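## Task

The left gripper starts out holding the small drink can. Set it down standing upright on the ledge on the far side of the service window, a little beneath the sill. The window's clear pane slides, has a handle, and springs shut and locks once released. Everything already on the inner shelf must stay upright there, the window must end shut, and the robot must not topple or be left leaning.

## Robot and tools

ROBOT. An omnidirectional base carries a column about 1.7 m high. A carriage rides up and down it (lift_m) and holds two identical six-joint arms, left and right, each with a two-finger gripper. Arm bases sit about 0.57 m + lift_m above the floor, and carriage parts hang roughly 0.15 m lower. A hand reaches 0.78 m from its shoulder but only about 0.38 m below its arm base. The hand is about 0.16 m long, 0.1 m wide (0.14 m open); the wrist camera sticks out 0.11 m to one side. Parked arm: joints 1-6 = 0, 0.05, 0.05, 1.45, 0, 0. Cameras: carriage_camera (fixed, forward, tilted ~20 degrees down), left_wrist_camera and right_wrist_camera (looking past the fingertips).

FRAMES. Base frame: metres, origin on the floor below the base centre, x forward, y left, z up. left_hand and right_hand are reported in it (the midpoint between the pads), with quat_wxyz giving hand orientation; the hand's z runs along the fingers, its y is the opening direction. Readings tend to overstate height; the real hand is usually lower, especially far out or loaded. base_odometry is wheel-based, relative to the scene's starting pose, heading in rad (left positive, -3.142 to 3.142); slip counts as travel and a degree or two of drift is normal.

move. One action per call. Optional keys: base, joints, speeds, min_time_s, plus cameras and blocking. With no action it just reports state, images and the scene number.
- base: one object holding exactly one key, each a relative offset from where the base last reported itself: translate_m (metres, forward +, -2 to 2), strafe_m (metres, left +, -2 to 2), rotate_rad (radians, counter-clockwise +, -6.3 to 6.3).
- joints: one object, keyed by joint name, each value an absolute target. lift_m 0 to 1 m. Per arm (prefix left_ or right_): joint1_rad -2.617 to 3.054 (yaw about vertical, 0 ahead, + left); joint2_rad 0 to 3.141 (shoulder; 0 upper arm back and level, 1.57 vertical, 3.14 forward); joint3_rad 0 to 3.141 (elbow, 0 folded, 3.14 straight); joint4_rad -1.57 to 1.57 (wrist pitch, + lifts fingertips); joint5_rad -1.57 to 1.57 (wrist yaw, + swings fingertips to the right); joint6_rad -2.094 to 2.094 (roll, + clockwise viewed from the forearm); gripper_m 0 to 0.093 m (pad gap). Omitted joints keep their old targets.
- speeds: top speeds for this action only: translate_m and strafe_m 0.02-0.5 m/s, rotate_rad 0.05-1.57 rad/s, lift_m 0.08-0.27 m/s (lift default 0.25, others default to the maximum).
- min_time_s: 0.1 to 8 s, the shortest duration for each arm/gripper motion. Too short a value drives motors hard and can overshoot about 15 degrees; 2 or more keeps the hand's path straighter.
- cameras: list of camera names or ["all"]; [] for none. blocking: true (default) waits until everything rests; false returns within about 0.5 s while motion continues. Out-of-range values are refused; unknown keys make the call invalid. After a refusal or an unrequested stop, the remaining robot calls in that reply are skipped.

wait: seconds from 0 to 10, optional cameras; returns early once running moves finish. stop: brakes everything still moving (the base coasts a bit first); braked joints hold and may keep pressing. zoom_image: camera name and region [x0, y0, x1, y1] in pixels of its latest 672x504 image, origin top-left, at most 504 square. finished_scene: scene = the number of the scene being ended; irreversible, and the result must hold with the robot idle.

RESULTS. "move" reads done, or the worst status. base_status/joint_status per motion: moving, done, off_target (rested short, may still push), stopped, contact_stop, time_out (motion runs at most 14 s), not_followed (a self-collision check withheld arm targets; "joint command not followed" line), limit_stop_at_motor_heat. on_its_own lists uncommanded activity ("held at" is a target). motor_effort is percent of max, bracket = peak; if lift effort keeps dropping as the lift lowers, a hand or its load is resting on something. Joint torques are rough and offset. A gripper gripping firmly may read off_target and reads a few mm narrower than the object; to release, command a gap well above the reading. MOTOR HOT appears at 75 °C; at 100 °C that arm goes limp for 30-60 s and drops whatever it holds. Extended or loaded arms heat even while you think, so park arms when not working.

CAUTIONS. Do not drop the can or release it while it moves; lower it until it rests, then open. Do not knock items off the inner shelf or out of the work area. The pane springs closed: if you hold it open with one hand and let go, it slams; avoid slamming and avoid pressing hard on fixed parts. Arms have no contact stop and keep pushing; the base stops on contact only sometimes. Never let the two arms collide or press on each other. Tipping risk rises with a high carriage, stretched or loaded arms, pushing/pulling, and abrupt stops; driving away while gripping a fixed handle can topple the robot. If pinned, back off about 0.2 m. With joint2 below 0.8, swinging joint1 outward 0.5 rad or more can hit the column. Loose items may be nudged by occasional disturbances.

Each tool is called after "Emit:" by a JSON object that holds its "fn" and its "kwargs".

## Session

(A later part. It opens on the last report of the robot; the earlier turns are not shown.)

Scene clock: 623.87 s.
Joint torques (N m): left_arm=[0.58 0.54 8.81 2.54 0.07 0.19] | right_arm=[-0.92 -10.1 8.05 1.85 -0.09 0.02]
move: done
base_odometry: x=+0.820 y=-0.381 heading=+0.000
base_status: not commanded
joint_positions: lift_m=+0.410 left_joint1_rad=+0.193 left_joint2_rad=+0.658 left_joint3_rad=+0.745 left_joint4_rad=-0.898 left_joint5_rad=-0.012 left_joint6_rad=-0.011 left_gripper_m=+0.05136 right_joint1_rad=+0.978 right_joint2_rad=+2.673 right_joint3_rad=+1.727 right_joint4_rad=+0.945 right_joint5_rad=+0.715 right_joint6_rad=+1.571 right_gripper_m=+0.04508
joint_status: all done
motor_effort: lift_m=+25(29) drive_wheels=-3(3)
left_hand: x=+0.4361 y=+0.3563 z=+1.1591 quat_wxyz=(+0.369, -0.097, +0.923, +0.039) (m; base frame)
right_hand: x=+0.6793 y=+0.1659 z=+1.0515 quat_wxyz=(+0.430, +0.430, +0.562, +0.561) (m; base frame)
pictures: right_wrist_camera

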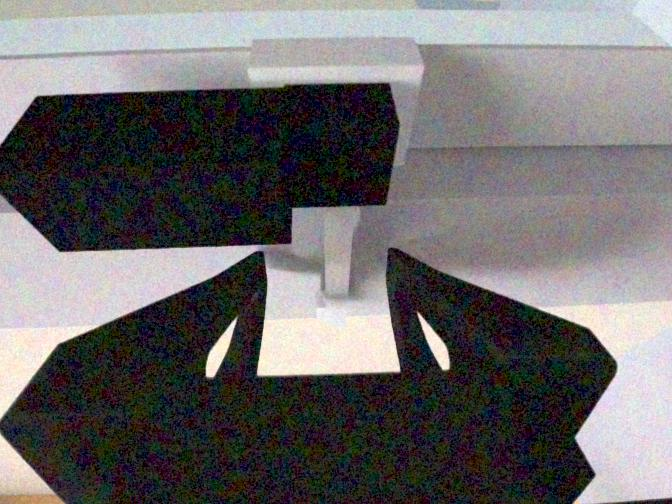

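Emit:
{"fn": "move", "kwargs": {"joints": {"right_joint1_rad": 0.967, "right_joint2_rad": 2.728, "right_joint3_rad": 1.831, "right_joint4_rad": 0.903, "right_joint5_rad": 0.705, "right_joint6_rad": 1.58, "right_gripper_m": 0.045}, "min_time_s": 2.0, "cameras": ["carriage_camera", "right_wrist_camera"]}}

Emit:
{"fn": "zoom_image", "kwargs": {"camera": "right_wrist_camera", "region": [200, 120, 440, 360]}}

Scene clock: 636.87 s.
Joint torques (N m): left_arm=[0.58 0.43 8.81 2.56 0.04 0.18] | right_arm=[-1.32 -10.32 8.57 1.8 0.05 0.02]
move: done
base_odometry: x=+0.820 y=-0.381 heading=+0.000
base_status: not commanded
joint_positions: lift_m=+0.410 left_joint1_rad=+0.193 left_joint2_rad=+0.658 left_joint3_rad=+0.745 left_joint4_rad=-0.898 left_joint5_rad=-0.012 left_joint6_rad=-0.011 left_gripper_m=+0.05136 right_joint1_rad=+0.981 right_joint2_rad=+2.707 right_joint3_rad=+1.795 right_joint4_rad=+0.916 right_joint5_rad=+0.699 right_joint6_rad=+1.571 right_gripper_m=+0.04508
joint_status: all done
motor_effort: lift_m=+28(28) drive_wheels=-3(3)
left_hand: x=+0.4361 y=+0.3563 z=+1.1591 quat_wxyz=(+0.369, -0.097, +0.923, +0.039) (m; base frame)
right_hand: x=+0.6824 y=+0.1776 z=+1.0510 quat_wxyz=(+0.425, +0.425, +0.564, +0.567) (m; base frame)
pictures: carriage_camera, right_wrist_camera

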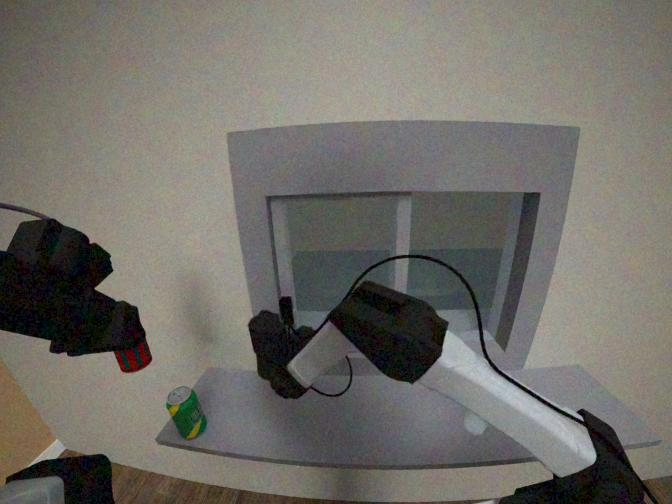

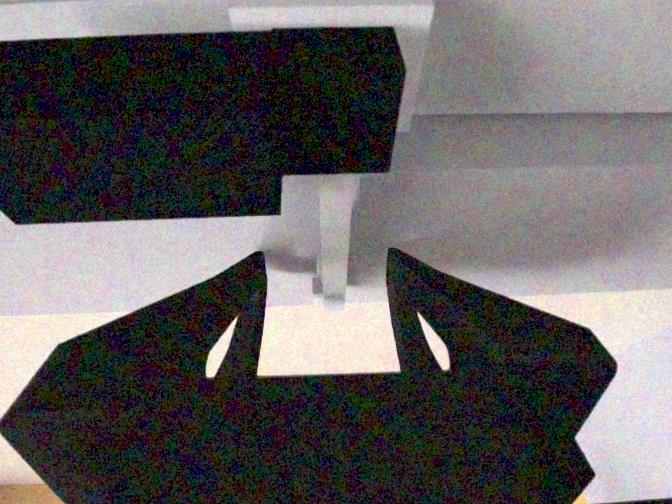

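Scaled by 2.100 from the camera's 672x504 image, which has a finer 960x720 frame.

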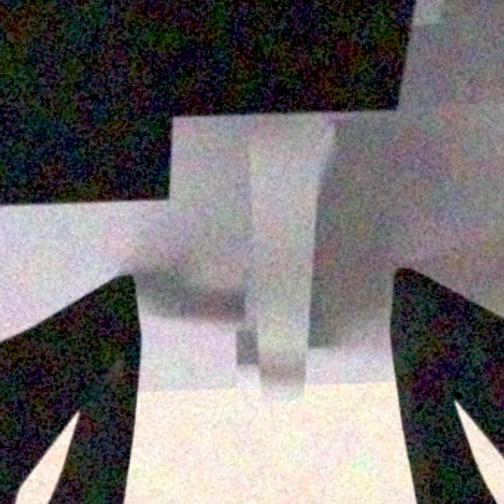

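Emit:
{"fn": "move", "kwargs": {"joints": {"right_joint1_rad": 0.962, "right_joint2_rad": 2.751, "right_joint3_rad": 1.868, "right_joint4_rad": 0.885, "right_joint5_rad": 0.718, "right_joint6_rad": 1.58, "right_gripper_m": 0.034}, "min_time_s": 1.5, "cameras": ["right_wrist_camera"]}}

Emit:
{"fn": "zoom_image", "kwargs": {"camera": "right_wrist_camera", "region": [200, 120, 440, 360]}}

Scene clock: 656.13 s.
Joint torques (N m): left_arm=[0.53 0.44 8.87 2.58 0.09 0.2] | right_arm=[-2 -10.17 8.47 1.67 0.18 0.02]
move: off_target
base_odometry: x=+0.820 y=-0.381 heading=+0.000
base_status: not commanded
joint_positions: lift_m=+0.410 left_joint1_rad=+0.193 left_joint2_rad=+0.658 left_joint3_rad=+0.745 left_joint4_rad=-0.898 left_joint5_rad=-0.012 left_joint6_rad=-0.011 left_gripper_m=+0.05136 right_joint1_rad=+0.984 right_joint2_rad=+2.727 right_joint3_rad=+1.834 right_joint4_rad=+0.910 right_joint5_rad=+0.698 right_joint6_rad=+1.571 right_gripper_m=+0.03409
joint_status: right_joint1_rad off_target (ended at +0.984, target +0.962); the others done
motor_effort: lift_m=+27(29) drive_wheels=-3(3)
left_hand: x=+0.4361 y=+0.3563 z=+1.1591 quat_wxyz=(+0.369, -0.097, +0.923, +0.039) (m; base frame)
right_hand: x=+0.6837 y=+0.1833 z=+1.0528 quat_wxyz=(+0.423, +0.424, +0.560, +0.572) (m; base frame)
pictures: right_wrist_camera

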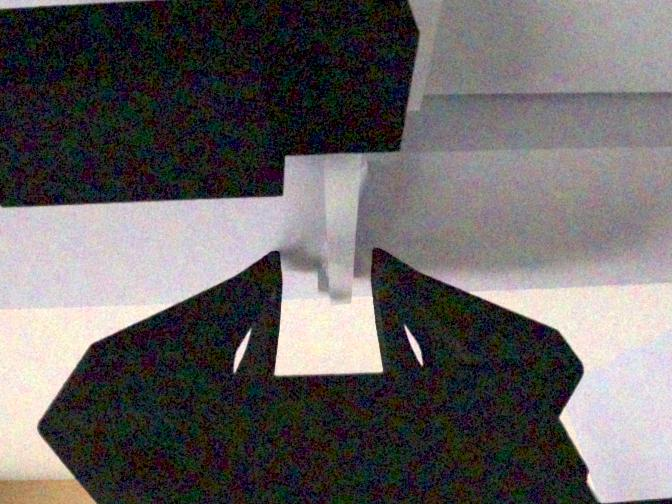

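Scaled by 2.100 from the camera's 672x504 image, which has a finer 960x720 frame.

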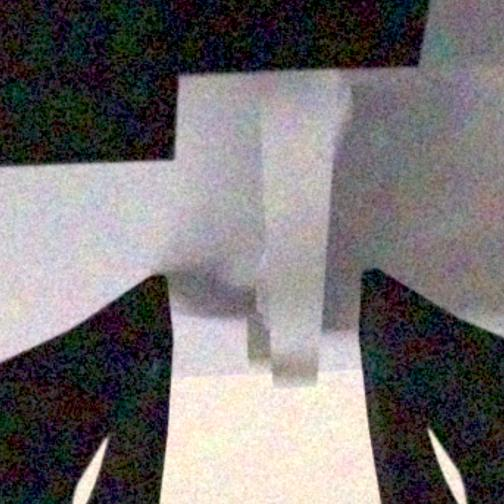

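Emit:
{"fn": "move", "kwargs": {"joints": {"right_joint1_rad": 1.0, "right_joint2_rad": 2.811, "right_joint3_rad": 1.88, "right_joint4_rad": 0.95, "right_joint5_rad": 0.738, "right_joint6_rad": 1.58}, "min_time_s": 1.5, "cameras": ["carriage_camera", "right_wrist_camera"]}}

Emit:
{"fn": "zoom_image", "kwargs": {"camera": "right_wrist_camera", "region": [200, 120, 440, 360]}}

Emit:
{"fn": "zoom_image", "kwargs": {"camera": "carriage_camera", "region": [220, 270, 340, 390]}}

Scene clock: 675.20 s.
Joint torques (N m): left_arm=[0.51 0.39 8.83 2.58 0.05 0.19] | right_arm=[0.44 -9.84 7.43 1.76 0.11 0.02]
move: done
base_odometry: x=+0.820 y=-0.381 heading=+0.000
base_status: not commanded
joint_positions: lift_m=+0.410 left_joint1_rad=+0.193 left_joint2_rad=+0.658 left_joint3_rad=+0.745 left_joint4_rad=-0.898 left_joint5_rad=-0.012 left_joint6_rad=-0.011 left_gripper_m=+0.05136 right_joint1_rad=+0.993 right_joint2_rad=+2.782 right_joint3_rad=+1.857 right_joint4_rad=+0.965 right_joint5_rad=+0.724 right_joint6_rad=+1.571 right_gripper_m=+0.03408
joint_status: all done
motor_effort: lift_m=+27(28) drive_wheels=-3(3)
left_hand: x=+0.4361 y=+0.3563 z=+1.1591 quat_wxyz=(+0.369, -0.097, +0.923, +0.039) (m; base frame)
right_hand: x=+0.6806 y=+0.1836 z=+1.0375 quat_wxyz=(+0.427, +0.430, +0.548, +0.576) (m; base frame)
pictures: carriage_camera, right_wrist_camera

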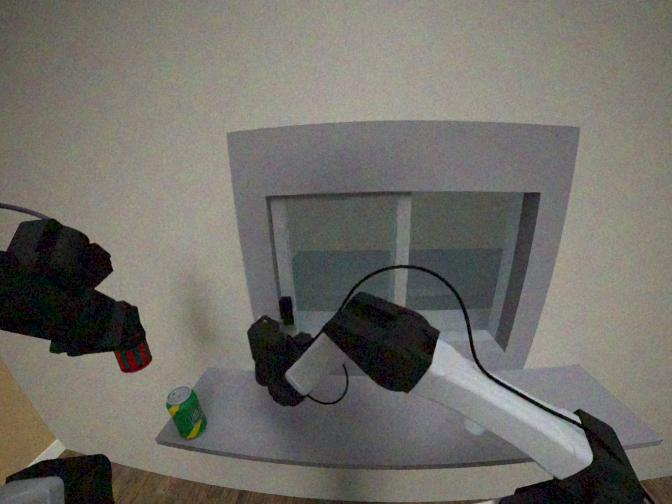

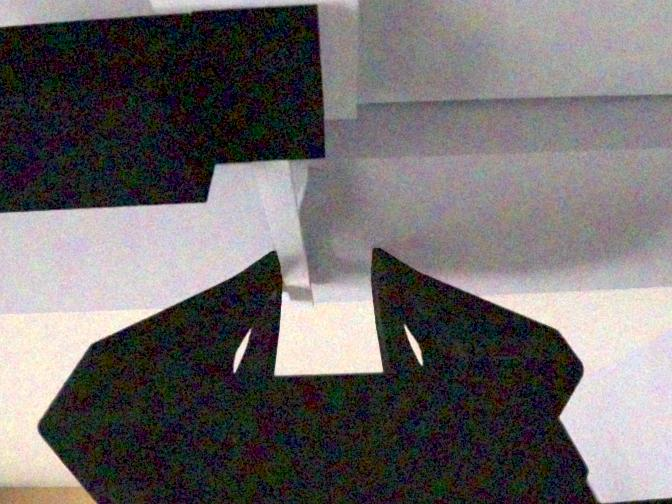

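Scaled by 2.100 from the camera's 672x504 image, which has a finer 960x720 frame.

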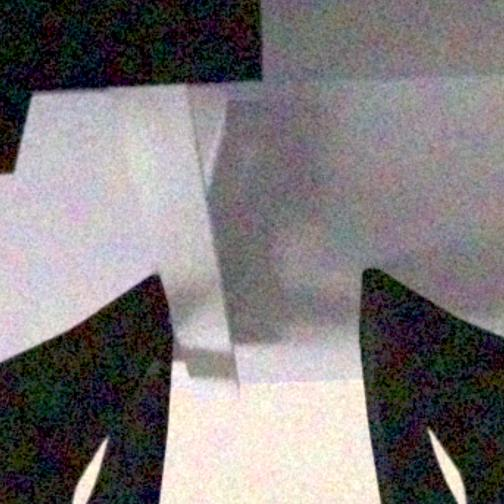

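Scaled by 4.200 from the camera's 672x504 image, which has a finer 960x720 frame.

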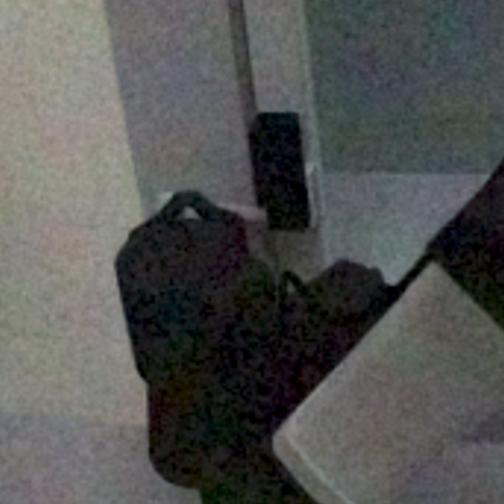

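Emit:
{"fn": "move", "kwargs": {"joints": {"right_joint1_rad": 0.971, "right_joint2_rad": 2.84, "right_joint3_rad": 1.81, "right_joint4_rad": 1.0, "right_joint5_rad": 0.71, "right_joint6_rad": 1.58}, "min_time_s": 1.5, "cameras": ["carriage_camera", "right_wrist_camera"]}}

Emit:
{"fn": "zoom_image", "kwargs": {"camera": "right_wrist_camera", "region": [200, 120, 440, 360]}}

Emit:
{"fn": "zoom_image", "kwargs": {"camera": "carriage_camera", "region": [220, 270, 340, 390]}}

Scene clock: 691.73 s.
Joint torques (N m): left_arm=[0.58 0.39 8.81 2.57 0.06 0.21] | right_arm=[-1.31 -8.95 3.44 1.35 0.02 0.02]
move: off_target
base_odometry: x=+0.820 y=-0.381 heading=+0.000
base_status: not commanded
joint_positions: lift_m=+0.410 left_joint1_rad=+0.193 left_joint2_rad=+0.658 left_joint3_rad=+0.745 left_joint4_rad=-0.898 left_joint5_rad=-0.012 left_joint6_rad=-0.011 left_gripper_m=+0.05136 right_joint1_rad=+0.984 right_joint2_rad=+2.800 right_joint3_rad=+1.835 right_joint4_rad=+1.051 right_joint5_rad=+0.707 right_joint6_rad=+1.572 right_gripper_m=+0.03408
joint_status: right_joint4_rad off_target (ended at +1.051, target +1.000); the others done
motor_effort: lift_m=+25(28) drive_wheels=-3(3)
left_hand: x=+0.4361 y=+0.3563 z=+1.1591 quat_wxyz=(+0.369, -0.097, +0.923, +0.039) (m; base frame)
right_hand: x=+0.6813 y=+0.1775 z=+1.0349 quat_wxyz=(+0.424, +0.428, +0.533, +0.594) (m; base frame)
pictures: carriage_camera, right_wrist_camera

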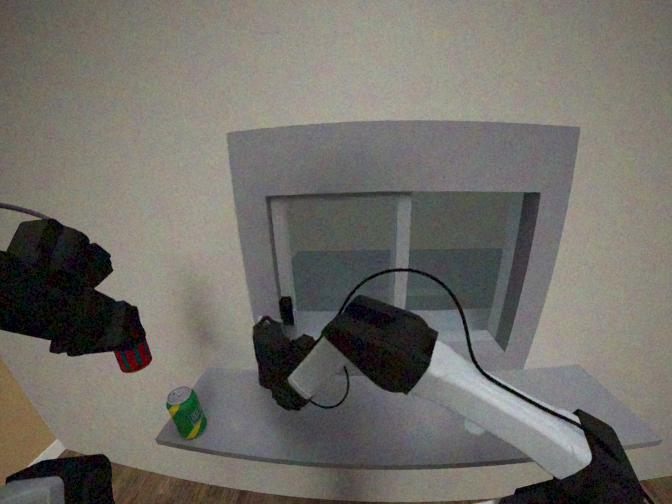

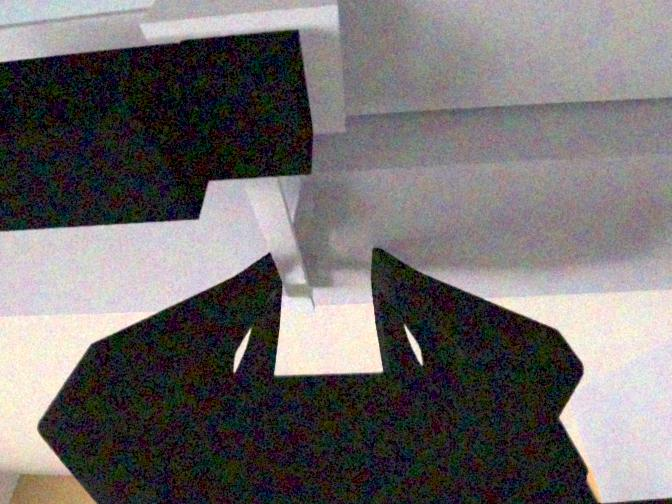

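Scaled by 2.100 from the camera's 672x504 image, which has a finer 960x720 frame.

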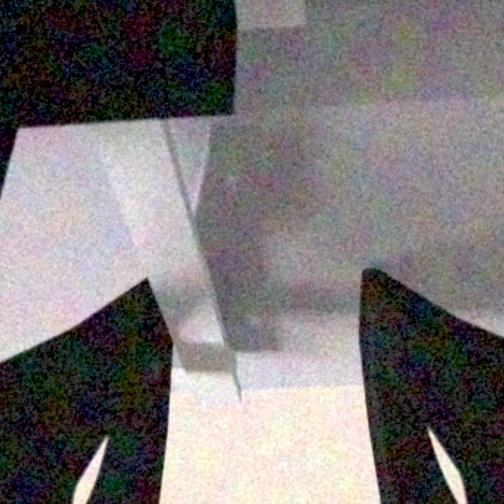

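Scaled by 4.200 from the camera's 672x504 image, which has a finer 960x720 frame.

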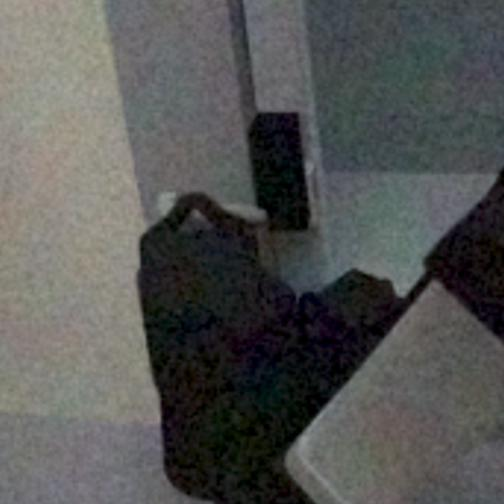

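Emit:
{"fn": "move", "kwargs": {"joints": {"lift_m": 0.385}, "speeds": {"lift_m": 0.08}, "cameras": ["carriage_camera", "right_wrist_camera"]}}

Emit:
{"fn": "zoom_image", "kwargs": {"camera": "right_wrist_camera", "region": [200, 120, 440, 360]}}

Emit:
{"fn": "zoom_image", "kwargs": {"camera": "carriage_camera", "region": [220, 270, 340, 390]}}

Scene clock: 717.13 s.
Joint torques (N m): left_arm=[0.61 0.35 8.23 2.68 0.06 0.17] | right_arm=[-1.21 -8.88 3.4 0.18 0.08 0.01]
move: done
base_odometry: x=+0.820 y=-0.381 heading=+0.000
base_status: not commanded
joint_positions: lift_m=+0.385 left_joint1_rad=+0.193 left_joint2_rad=+0.658 left_joint3_rad=+0.752 left_joint4_rad=-0.905 left_joint5_rad=-0.012 left_joint6_rad=-0.011 left_gripper_m=+0.05136 right_joint1_rad=+0.983 right_joint2_rad=+2.800 right_joint3_rad=+1.835 right_joint4_rad=+1.152 right_joint5_rad=+0.691 right_joint6_rad=+1.572 right_gripper_m=+0.03408
joint_status: all done
motor_effort: lift_m=+26(29) drive_wheels=+0(3)
left_hand: x=+0.4355 y=+0.3561 z=+1.1357 quat_wxyz=(+0.369, -0.097, +0.924, +0.039) (m; base frame)
right_hand: x=+0.6791 y=+0.1776 z=+1.0309 quat_wxyz=(+0.416, +0.424, +0.499, +0.631) (m; base frame)
pictures: carriage_camera, right_wrist_camera

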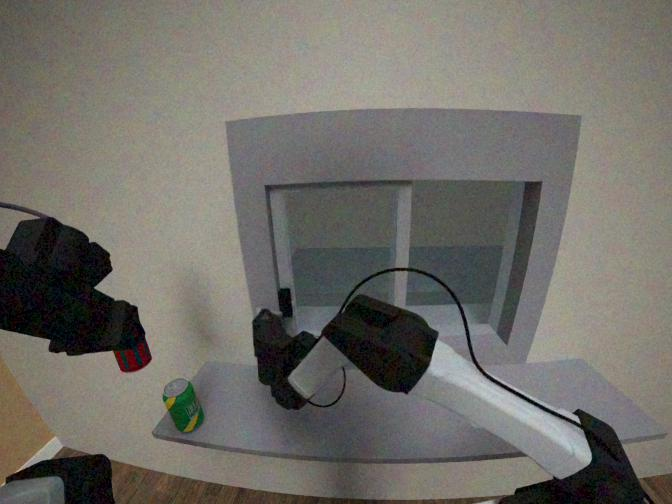

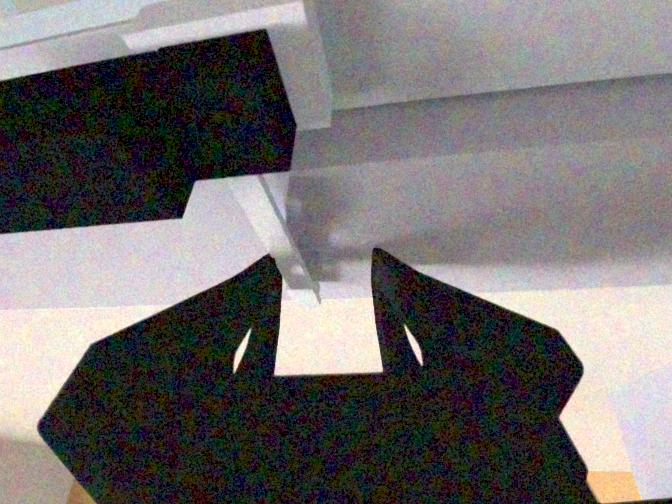

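Scaled by 2.100 from the camera's 672x504 image, which has a finer 960x720 frame.

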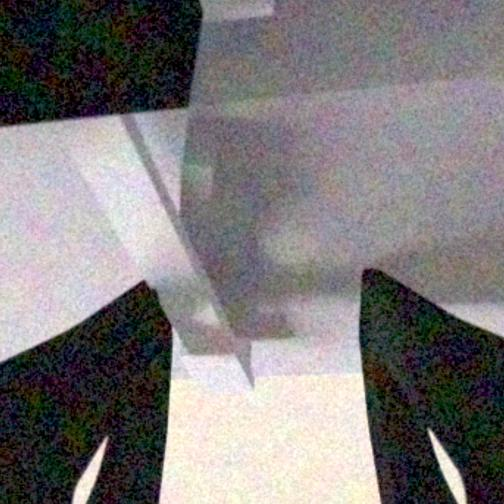

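Scaled by 4.200 from the camera's 672x504 image, which has a finer 960x720 frame.

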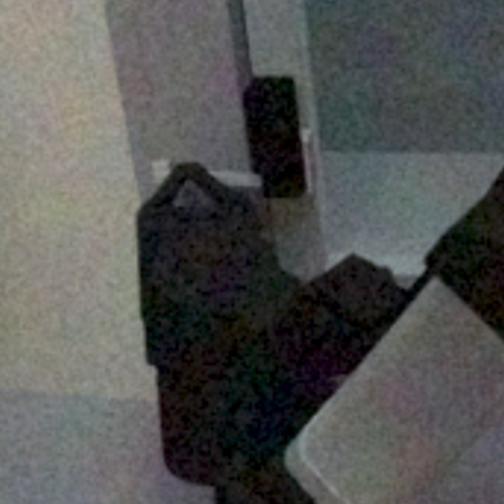

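Emit:
{"fn": "zoom_image", "kwargs": {"camera": "carriage_camera", "region": [240, 280, 310, 340]}}

Emit:
{"fn": "zoom_image", "kwargs": {"camera": "right_wrist_camera", "region": [180, 0, 430, 320]}}

Scaled by 7.200 from the camera's 672x504 image, which has a finer 960x720 frame.

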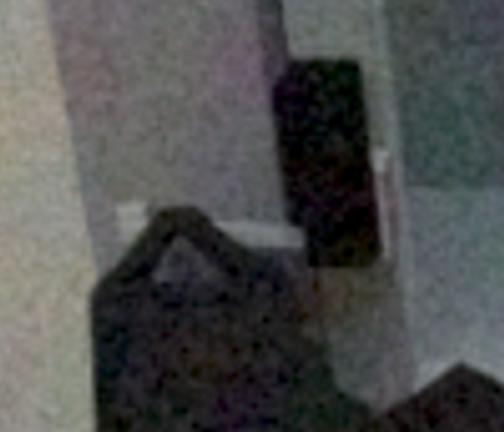

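Scaled by 1.575 from the camera's 672x504 image, which has a finer 960x720 frame.

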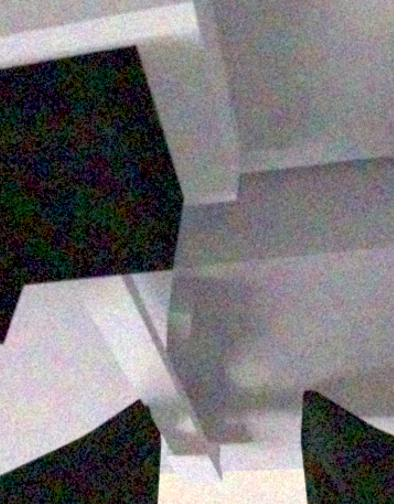

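Emit:
{"fn": "move", "kwargs": {"joints": {"right_joint1_rad": 0.971, "right_joint2_rad": 2.88, "right_joint3_rad": 1.81, "right_joint4_rad": 0.75, "right_joint5_rad": 0.71, "right_joint6_rad": 1.58}, "min_time_s": 1.5, "cameras": ["carriage_camera", "right_wrist_camera"]}}

Emit:
{"fn": "zoom_image", "kwargs": {"camera": "carriage_camera", "region": [240, 280, 310, 340]}}

Emit:
{"fn": "zoom_image", "kwargs": {"camera": "right_wrist_camera", "region": [180, 0, 430, 320]}}

Scene clock: 773.43 s.
Joint torques (N m): left_arm=[0.49 0.34 8.27 2.67 0.05 0.19] | right_arm=[-1.21 -5.96 2.21 -1.83 0.05 0.02]
move: off_target
base_odometry: x=+0.820 y=-0.381 heading=+0.000
base_status: not commanded
joint_positions: lift_m=+0.385 left_joint1_rad=+0.193 left_joint2_rad=+0.658 left_joint3_rad=+0.752 left_joint4_rad=-0.905 left_joint5_rad=-0.012 left_joint6_rad=-0.011 left_gripper_m=+0.05136 right_joint1_rad=+0.983 right_joint2_rad=+2.800 right_joint3_rad=+1.850 right_joint4_rad=+1.092 right_joint5_rad=+0.696 right_joint6_rad=+1.572 right_gripper_m=+0.03408
joint_status: right_joint4_rad off_target (ended at +1.093, target +0.750); the others done
motor_effort: lift_m=+24(27) drive_wheels=-3(3)
left_hand: x=+0.4355 y=+0.3561 z=+1.1358 quat_wxyz=(+0.369, -0.097, +0.924, +0.039) (m; base frame)
right_hand: x=+0.6815 y=+0.1802 z=+1.0247 quat_wxyz=(+0.419, +0.425, +0.515, +0.615) (m; base frame)
pictures: carriage_camera, right_wrist_camera

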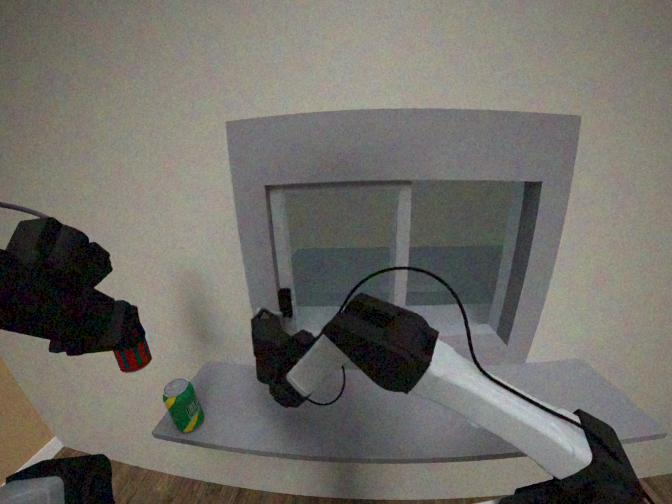

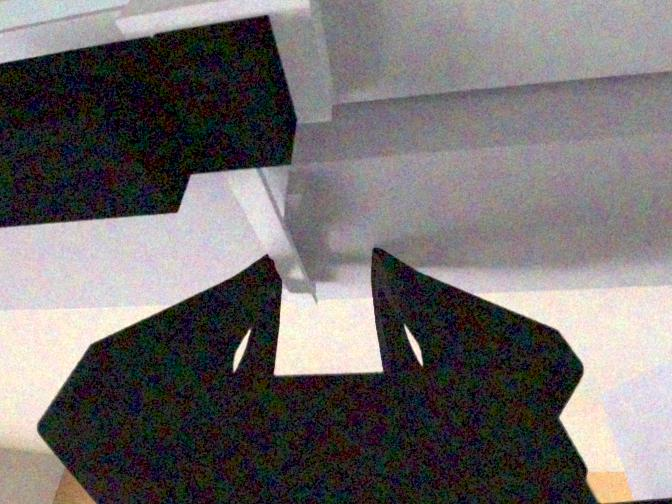

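Scaled by 7.200 from the camera's 672x504 image, which has a finer 960x720 frame.

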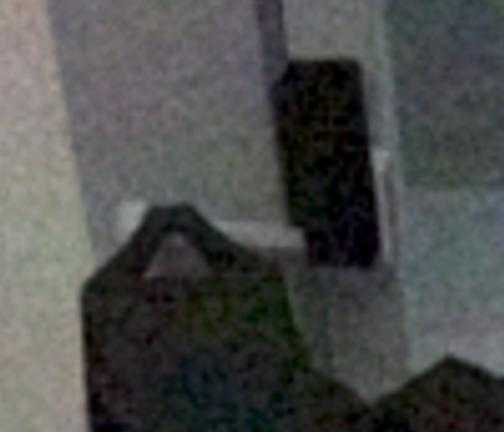

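Scaled by 1.575 from the camera's 672x504 image, which has a finer 960x720 frame.

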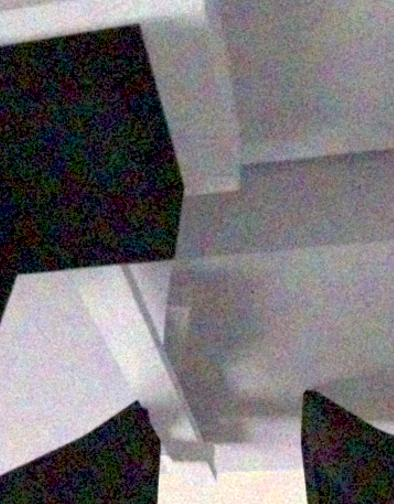

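Emit:
{"fn": "move", "kwargs": {"joints": {"right_joint1_rad": 0.985, "right_joint2_rad": 2.73, "right_joint3_rad": 1.85, "right_joint4_rad": 0.91, "right_joint5_rad": 0.71, "right_joint6_rad": 1.58}, "min_time_s": 1.0, "cameras": ["carriage_camera", "right_wrist_camera"]}}

Emit:
{"fn": "zoom_image", "kwargs": {"camera": "carriage_camera", "region": [240, 280, 310, 340]}}

Emit:
{"fn": "zoom_image", "kwargs": {"camera": "right_wrist_camera", "region": [180, 0, 430, 320]}}

Scene clock: 810.77 s.
Joint torques (N m): left_arm=[0.49 0.32 8.25 2.63 0.06 0.2] | right_arm=[-0.44 -13.86 5.63 0.93 -0.06 0.01]
move: off_target
base_odometry: x=+0.820 y=-0.381 heading=+0.000
base_status: not commanded
joint_positions: lift_m=+0.385 left_joint1_rad=+0.193 left_joint2_rad=+0.658 left_joint3_rad=+0.752 left_joint4_rad=-0.905 left_joint5_rad=-0.012 left_joint6_rad=-0.011 left_gripper_m=+0.05136 right_joint1_rad=+0.988 right_joint2_rad=+2.754 right_joint3_rad=+1.850 right_joint4_rad=+1.000 right_joint5_rad=+0.709 right_joint6_rad=+1.574 right_gripper_m=+0.03408
joint_status: right_joint4_rad off_target (ended at +1.000, target +0.910); the others done
motor_effort: lift_m=+23(26) drive_wheels=+0(3)
left_hand: x=+0.4355 y=+0.3561 z=+1.1358 quat_wxyz=(+0.369, -0.097, +0.924, +0.039) (m; base frame)
right_hand: x=+0.6821 y=+0.1837 z=+1.0354 quat_wxyz=(+0.422, +0.428, +0.530, +0.598) (m; base frame)
pictures: carriage_camera, right_wrist_camera

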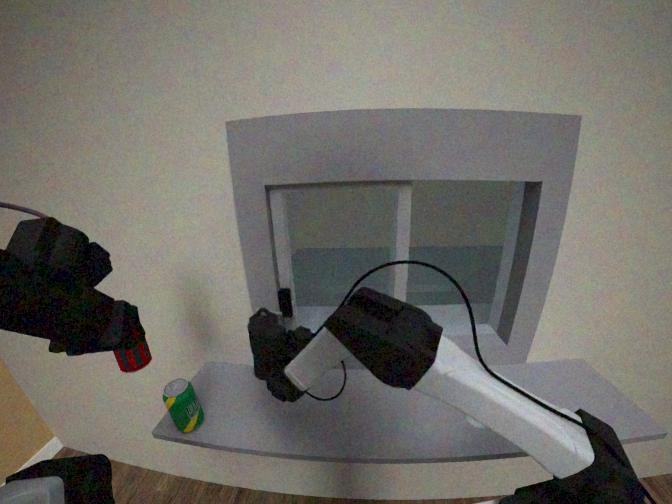

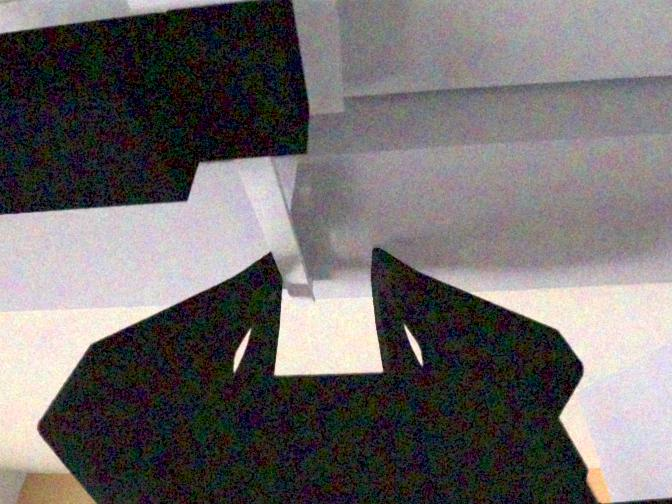

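Scaled by 7.200 from the camera's 672x504 image, which has a finer 960x720 frame.

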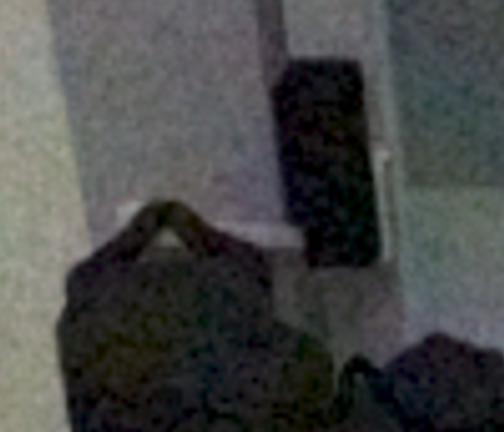

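Scaled by 1.575 from the camera's 672x504 image, which has a finer 960x720 frame.

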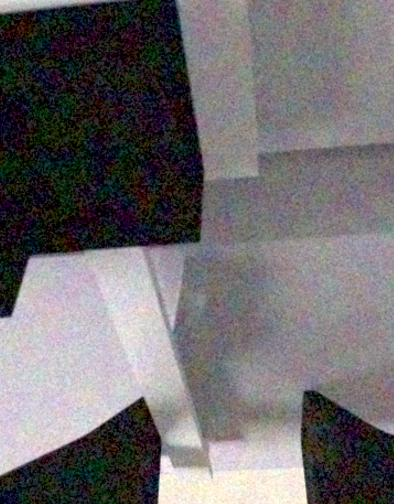

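Emit:
{"fn": "move", "kwargs": {"joints": {"right_joint1_rad": 0.99, "right_joint2_rad": 2.62, "right_joint3_rad": 1.795, "right_joint4_rad": 0.84, "right_joint5_rad": 0.735, "right_joint6_rad": 1.57}, "min_time_s": 1.0, "cameras": ["carriage_camera", "right_wrist_camera"]}}

Emit:
{"fn": "zoom_image", "kwargs": {"camera": "carriage_camera", "region": [240, 280, 310, 340]}}

Emit:
{"fn": "zoom_image", "kwargs": {"camera": "right_wrist_camera", "region": [180, 0, 430, 320]}}

Scene clock: 820.13 s.
Joint torques (N m): left_arm=[0.53 0.4 8.23 2.63 0.06 0.2] | right_arm=[-0.17 -15.88 4.6 1.89 0.08 -0.11]
move: done
base_odometry: x=+0.820 y=-0.381 heading=+0.000
base_status: not commanded
joint_positions: lift_m=+0.385 left_joint1_rad=+0.193 left_joint2_rad=+0.658 left_joint3_rad=+0.752 left_joint4_rad=-0.905 left_joint5_rad=-0.012 left_joint6_rad=-0.011 left_gripper_m=+0.05136 right_joint1_rad=+0.990 right_joint2_rad=+2.673 right_joint3_rad=+1.810 right_joint4_rad=+0.847 right_joint5_rad=+0.727 right_joint6_rad=+1.575 right_gripper_m=+0.03408
joint_status: all done
motor_effort: lift_m=+23(27) drive_wheels=+0(0)
left_hand: x=+0.4355 y=+0.3561 z=+1.1357 quat_wxyz=(+0.369, -0.097, +0.924, +0.039) (m; base frame)
right_hand: x=+0.6812 y=+0.1800 z=+1.0399 quat_wxyz=(+0.429, +0.431, +0.566, +0.556) (m; base frame)
pictures: carriage_camera, right_wrist_camera

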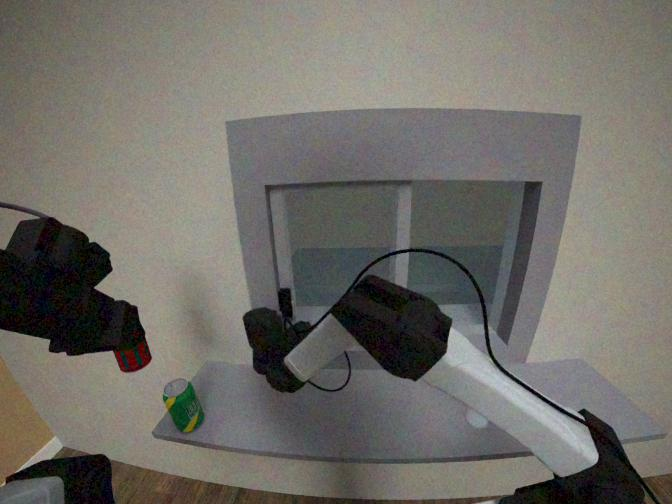

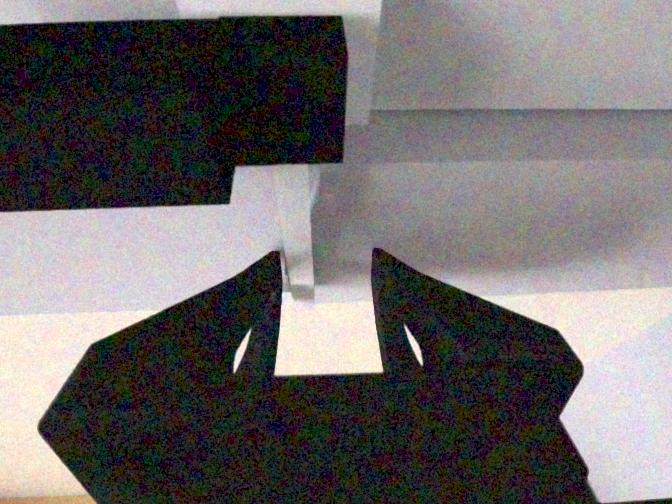

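Scaled by 7.200 from the camera's 672x504 image, which has a finer 960x720 frame.

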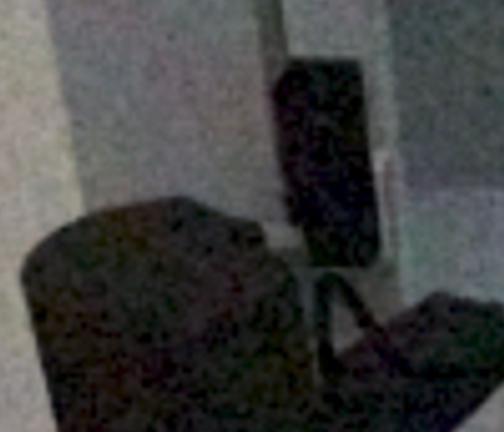

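Scaled by 1.575 from the camera's 672x504 image, which has a finer 960x720 frame.

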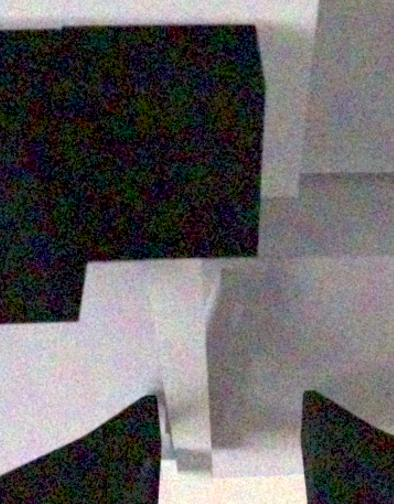

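Emit:
{"fn": "move", "kwargs": {"joints": {"right_joint1_rad": 0.969, "right_joint2_rad": 2.565, "right_joint3_rad": 1.696, "right_joint4_rad": 0.918, "right_joint5_rad": 0.708, "right_joint6_rad": 1.57}, "min_time_s": 1.0, "cameras": ["right_wrist_camera"]}}

Emit:
{"fn": "move", "kwargs": {"joints": {"right_joint1_rad": 0.932, "right_joint2_rad": 2.5, "right_joint3_rad": 1.543, "right_joint4_rad": 1.005, "right_joint5_rad": 0.67, "right_joint6_rad": 1.57}, "min_time_s": 1.5, "cameras": ["carriage_camera", "right_wrist_camera"]}}

Emit:
{"fn": "zoom_image", "kwargs": {"camera": "carriage_camera", "region": [240, 280, 310, 340]}}

Emit:
{"fn": "zoom_image", "kwargs": {"camera": "right_wrist_camera", "region": [180, 0, 430, 320]}}

Scene clock: 837.27 s.
Joint torques (N m): left_arm=[0.59 0.4 8.16 2.62 0.08 0.18] | right_arm=[-0.8 -15.58 4.45 2.08 -0.11 -0.11]
move: done
MOTOR HOT: joint 2 (shoulder) of the right arm reports 82 °C; the controller stops that arm at 100 °C. To cool a motor, set the load down, stop pushing, or move to a pose that needs little force.
base_odometry: x=+0.820 y=-0.381 heading=+0.000
base_status: not commanded
joint_positions: lift_m=+0.385 left_joint1_rad=+0.193 left_joint2_rad=+0.658 left_joint3_rad=+0.752 left_joint4_rad=-0.905 left_joint5_rad=-0.012 left_joint6_rad=-0.011 left_gripper_m=+0.05136 right_joint1_rad=+0.977 right_joint2_rad=+2.618 right_joint3_rad=+1.711 right_joint4_rad=+0.905 right_joint5_rad=+0.716 right_joint6_rad=+1.575 right_gripper_m=+0.03408
joint_status: all done
motor_effort: lift_m=+26(27) drive_wheels=+0(0)
left_hand: x=+0.4355 y=+0.3561 z=+1.1357 quat_wxyz=(+0.369, -0.097, +0.924, +0.039) (m; base frame)
right_hand: x=+0.6794 y=+0.1646 z=+1.0468 quat_wxyz=(+0.430, +0.432, +0.561, +0.561) (m; base frame)
pictures: right_wrist_camera

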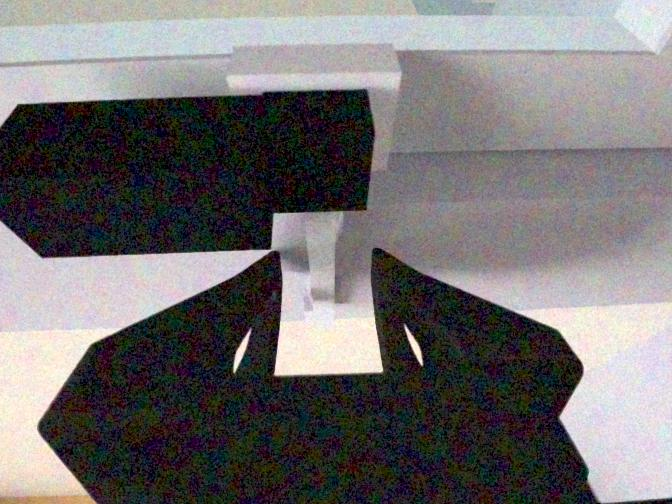

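Scene clock: 839.07 s.
Joint torques (N m): left_arm=[0.61 0.44 8.29 2.65 0.05 0.19] | right_arm=[-2.17 -14.9 4.16 2.1 0.13 -0.11]
move: off_target
MOTOR HOT: still on. Joint 2 (shoulder) of the right arm reports 83 °C.
base_odometry: x=+0.820 y=-0.381 heading=+0.000
base_status: not commanded
joint_positions: lift_m=+0.385 left_joint1_rad=+0.193 left_joint2_rad=+0.658 left_joint3_rad=+0.752 left_joint4_rad=-0.905 left_joint5_rad=-0.012 left_joint6_rad=-0.011 left_gripper_m=+0.05136 right_joint1_rad=+0.956 right_joint2_rad=+2.551 right_joint3_rad=+1.558 right_joint4_rad=+0.993 right_joint5_rad=+0.654 right_joint6_rad=+1.575 right_gripper_m=+0.03408
joint_status: right_joint1_rad off_target (ended at +0.956, target +0.932); the others done
motor_effort: lift_m=+25(27) drive_wheels=+0(0)
left_hand: x=+0.4355 y=+0.3561 z=+1.1357 quat_wxyz=(+0.369, -0.097, +0.924, +0.039) (m; base frame)
right_hand: x=+0.6729 y=+0.1462 z=+1.0462 quat_wxyz=(+0.418, +0.420, +0.569, +0.570) (m; base frame)
pictures: carriage_camera, right_wrist_camera

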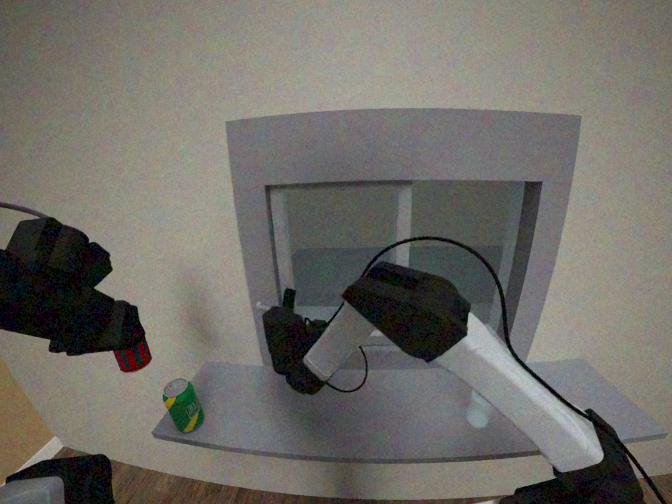

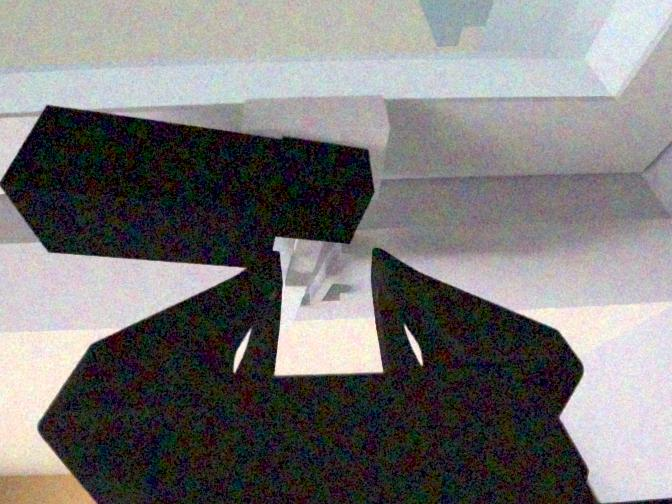

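Scaled by 7.200 from the camera's 672x504 image, which has a finer 960x720 frame.

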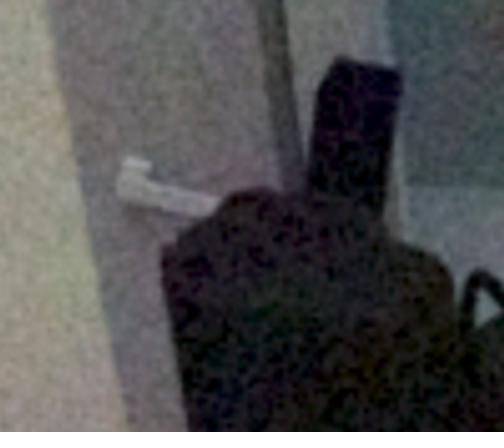

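Scaled by 1.575 from the camera's 672x504 image, which has a finer 960x720 frame.

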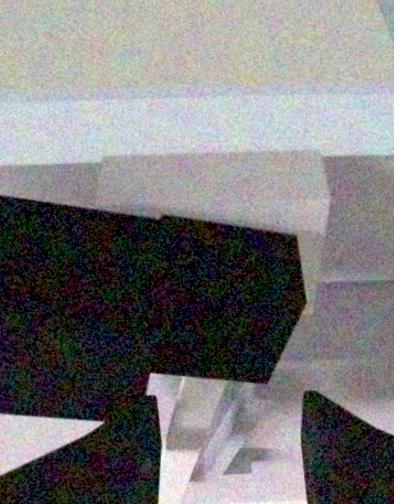

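Emit:
{"fn": "move", "kwargs": {"joints": {"right_joint2_rad": 2.545, "right_gripper_m": 0.085}, "min_time_s": 0.8, "cameras": ["right_wrist_camera"]}}

Scene clock: 910.60 s.
Joint torques (N m): left_arm=[0.58 0.18 8.25 2.63 0 0.19] | right_arm=[0.05 -9.89 3.7 1.71 -0.11 0]
move: limit_stop_at_motor_heat
OVER-TEMPERATURE FAULT: MOTORS OFF OR BRAKING. Before this call, joint 2 (shoulder) of the right arm reached 100 °C; the stop lasted 47 seconds. The right arm may have fallen or been pushed, and its gripper may have let go. The right arm ran none of this call's commands: an arm, its gripper or tool too, takes no command until a result says that it accepts commands again. The right arm's motors are on again: the right arm and its gripper hold where the fault left them. Its gripper does not squeeze until you command it. The right arm accepts commands again.
base_odometry: x=+0.820 y=-0.381 heading=+0.000
base_status: not commanded
joint_positions: lift_m=+0.385 left_joint1_rad=+0.193 left_joint2_rad=+0.661 left_joint3_rad=+0.752 left_joint4_rad=-0.904 left_joint5_rad=-0.008 left_joint6_rad=-0.010 left_gripper_m=+0.05136 right_joint1_rad=+0.968 right_joint2_rad=+3.041 right_joint3_rad=+1.642 right_joint4_rad=+1.566 right_joint5_rad=+0.559 right_joint6_rad=+1.472 right_gripper_m=+0.03457
joint_status: right_joint2_rad limit_stop_at_motor_heat; right_gripper_m limit_stop_at_motor_heat
on_its_own: right_joint1_rad is held at +0.969, not at your +0.932, since a limit_stop_at_motor_heat; right_joint2_rad is held at +3.055, not at your +2.545, since a limit_stop_at_motor_heat; right_joint3_rad is held at +1.638, not at your +1.543, since a limit_stop_at_motor_heat; right_joint4_rad is held at +1.557, not at your +1.005, since a limit_stop_at_motor_heat; right_joint5_rad is held at +0.560, not at your +0.670, since a limit_stop_at_motor_heat; right_joint6_rad is held at +1.472, not at your +1.570, since a limit_stop_at_motor_heat; right_gripper_m is held at +0.03456, not at your +0.08500, since a limit_stop_at_motor_heat
motor_effort: lift_m=+22(24) drive_wheels=+0(0)
left_hand: x=+0.4361 y=+0.3555 z=+1.1358 quat_wxyz=(+0.368, -0.096, +0.924, +0.037) (m; base frame)
right_hand: x=+0.6371 y=+0.1320 z=+0.9041 quat_wxyz=(+0.420, +0.359, +0.548, +0.628) (m; base frame)
pictures: right_wrist_camera

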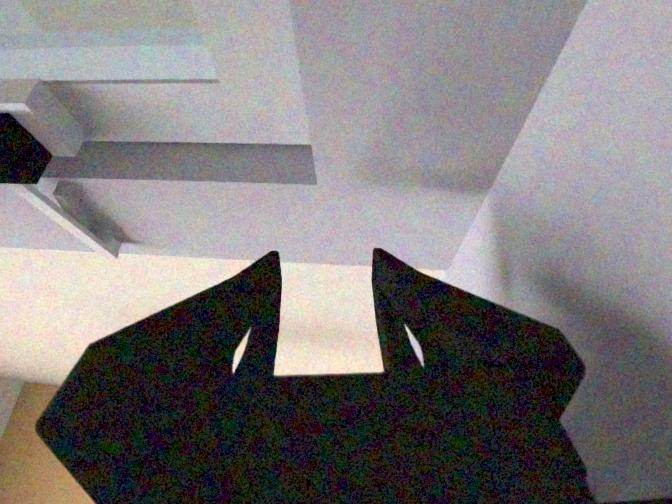

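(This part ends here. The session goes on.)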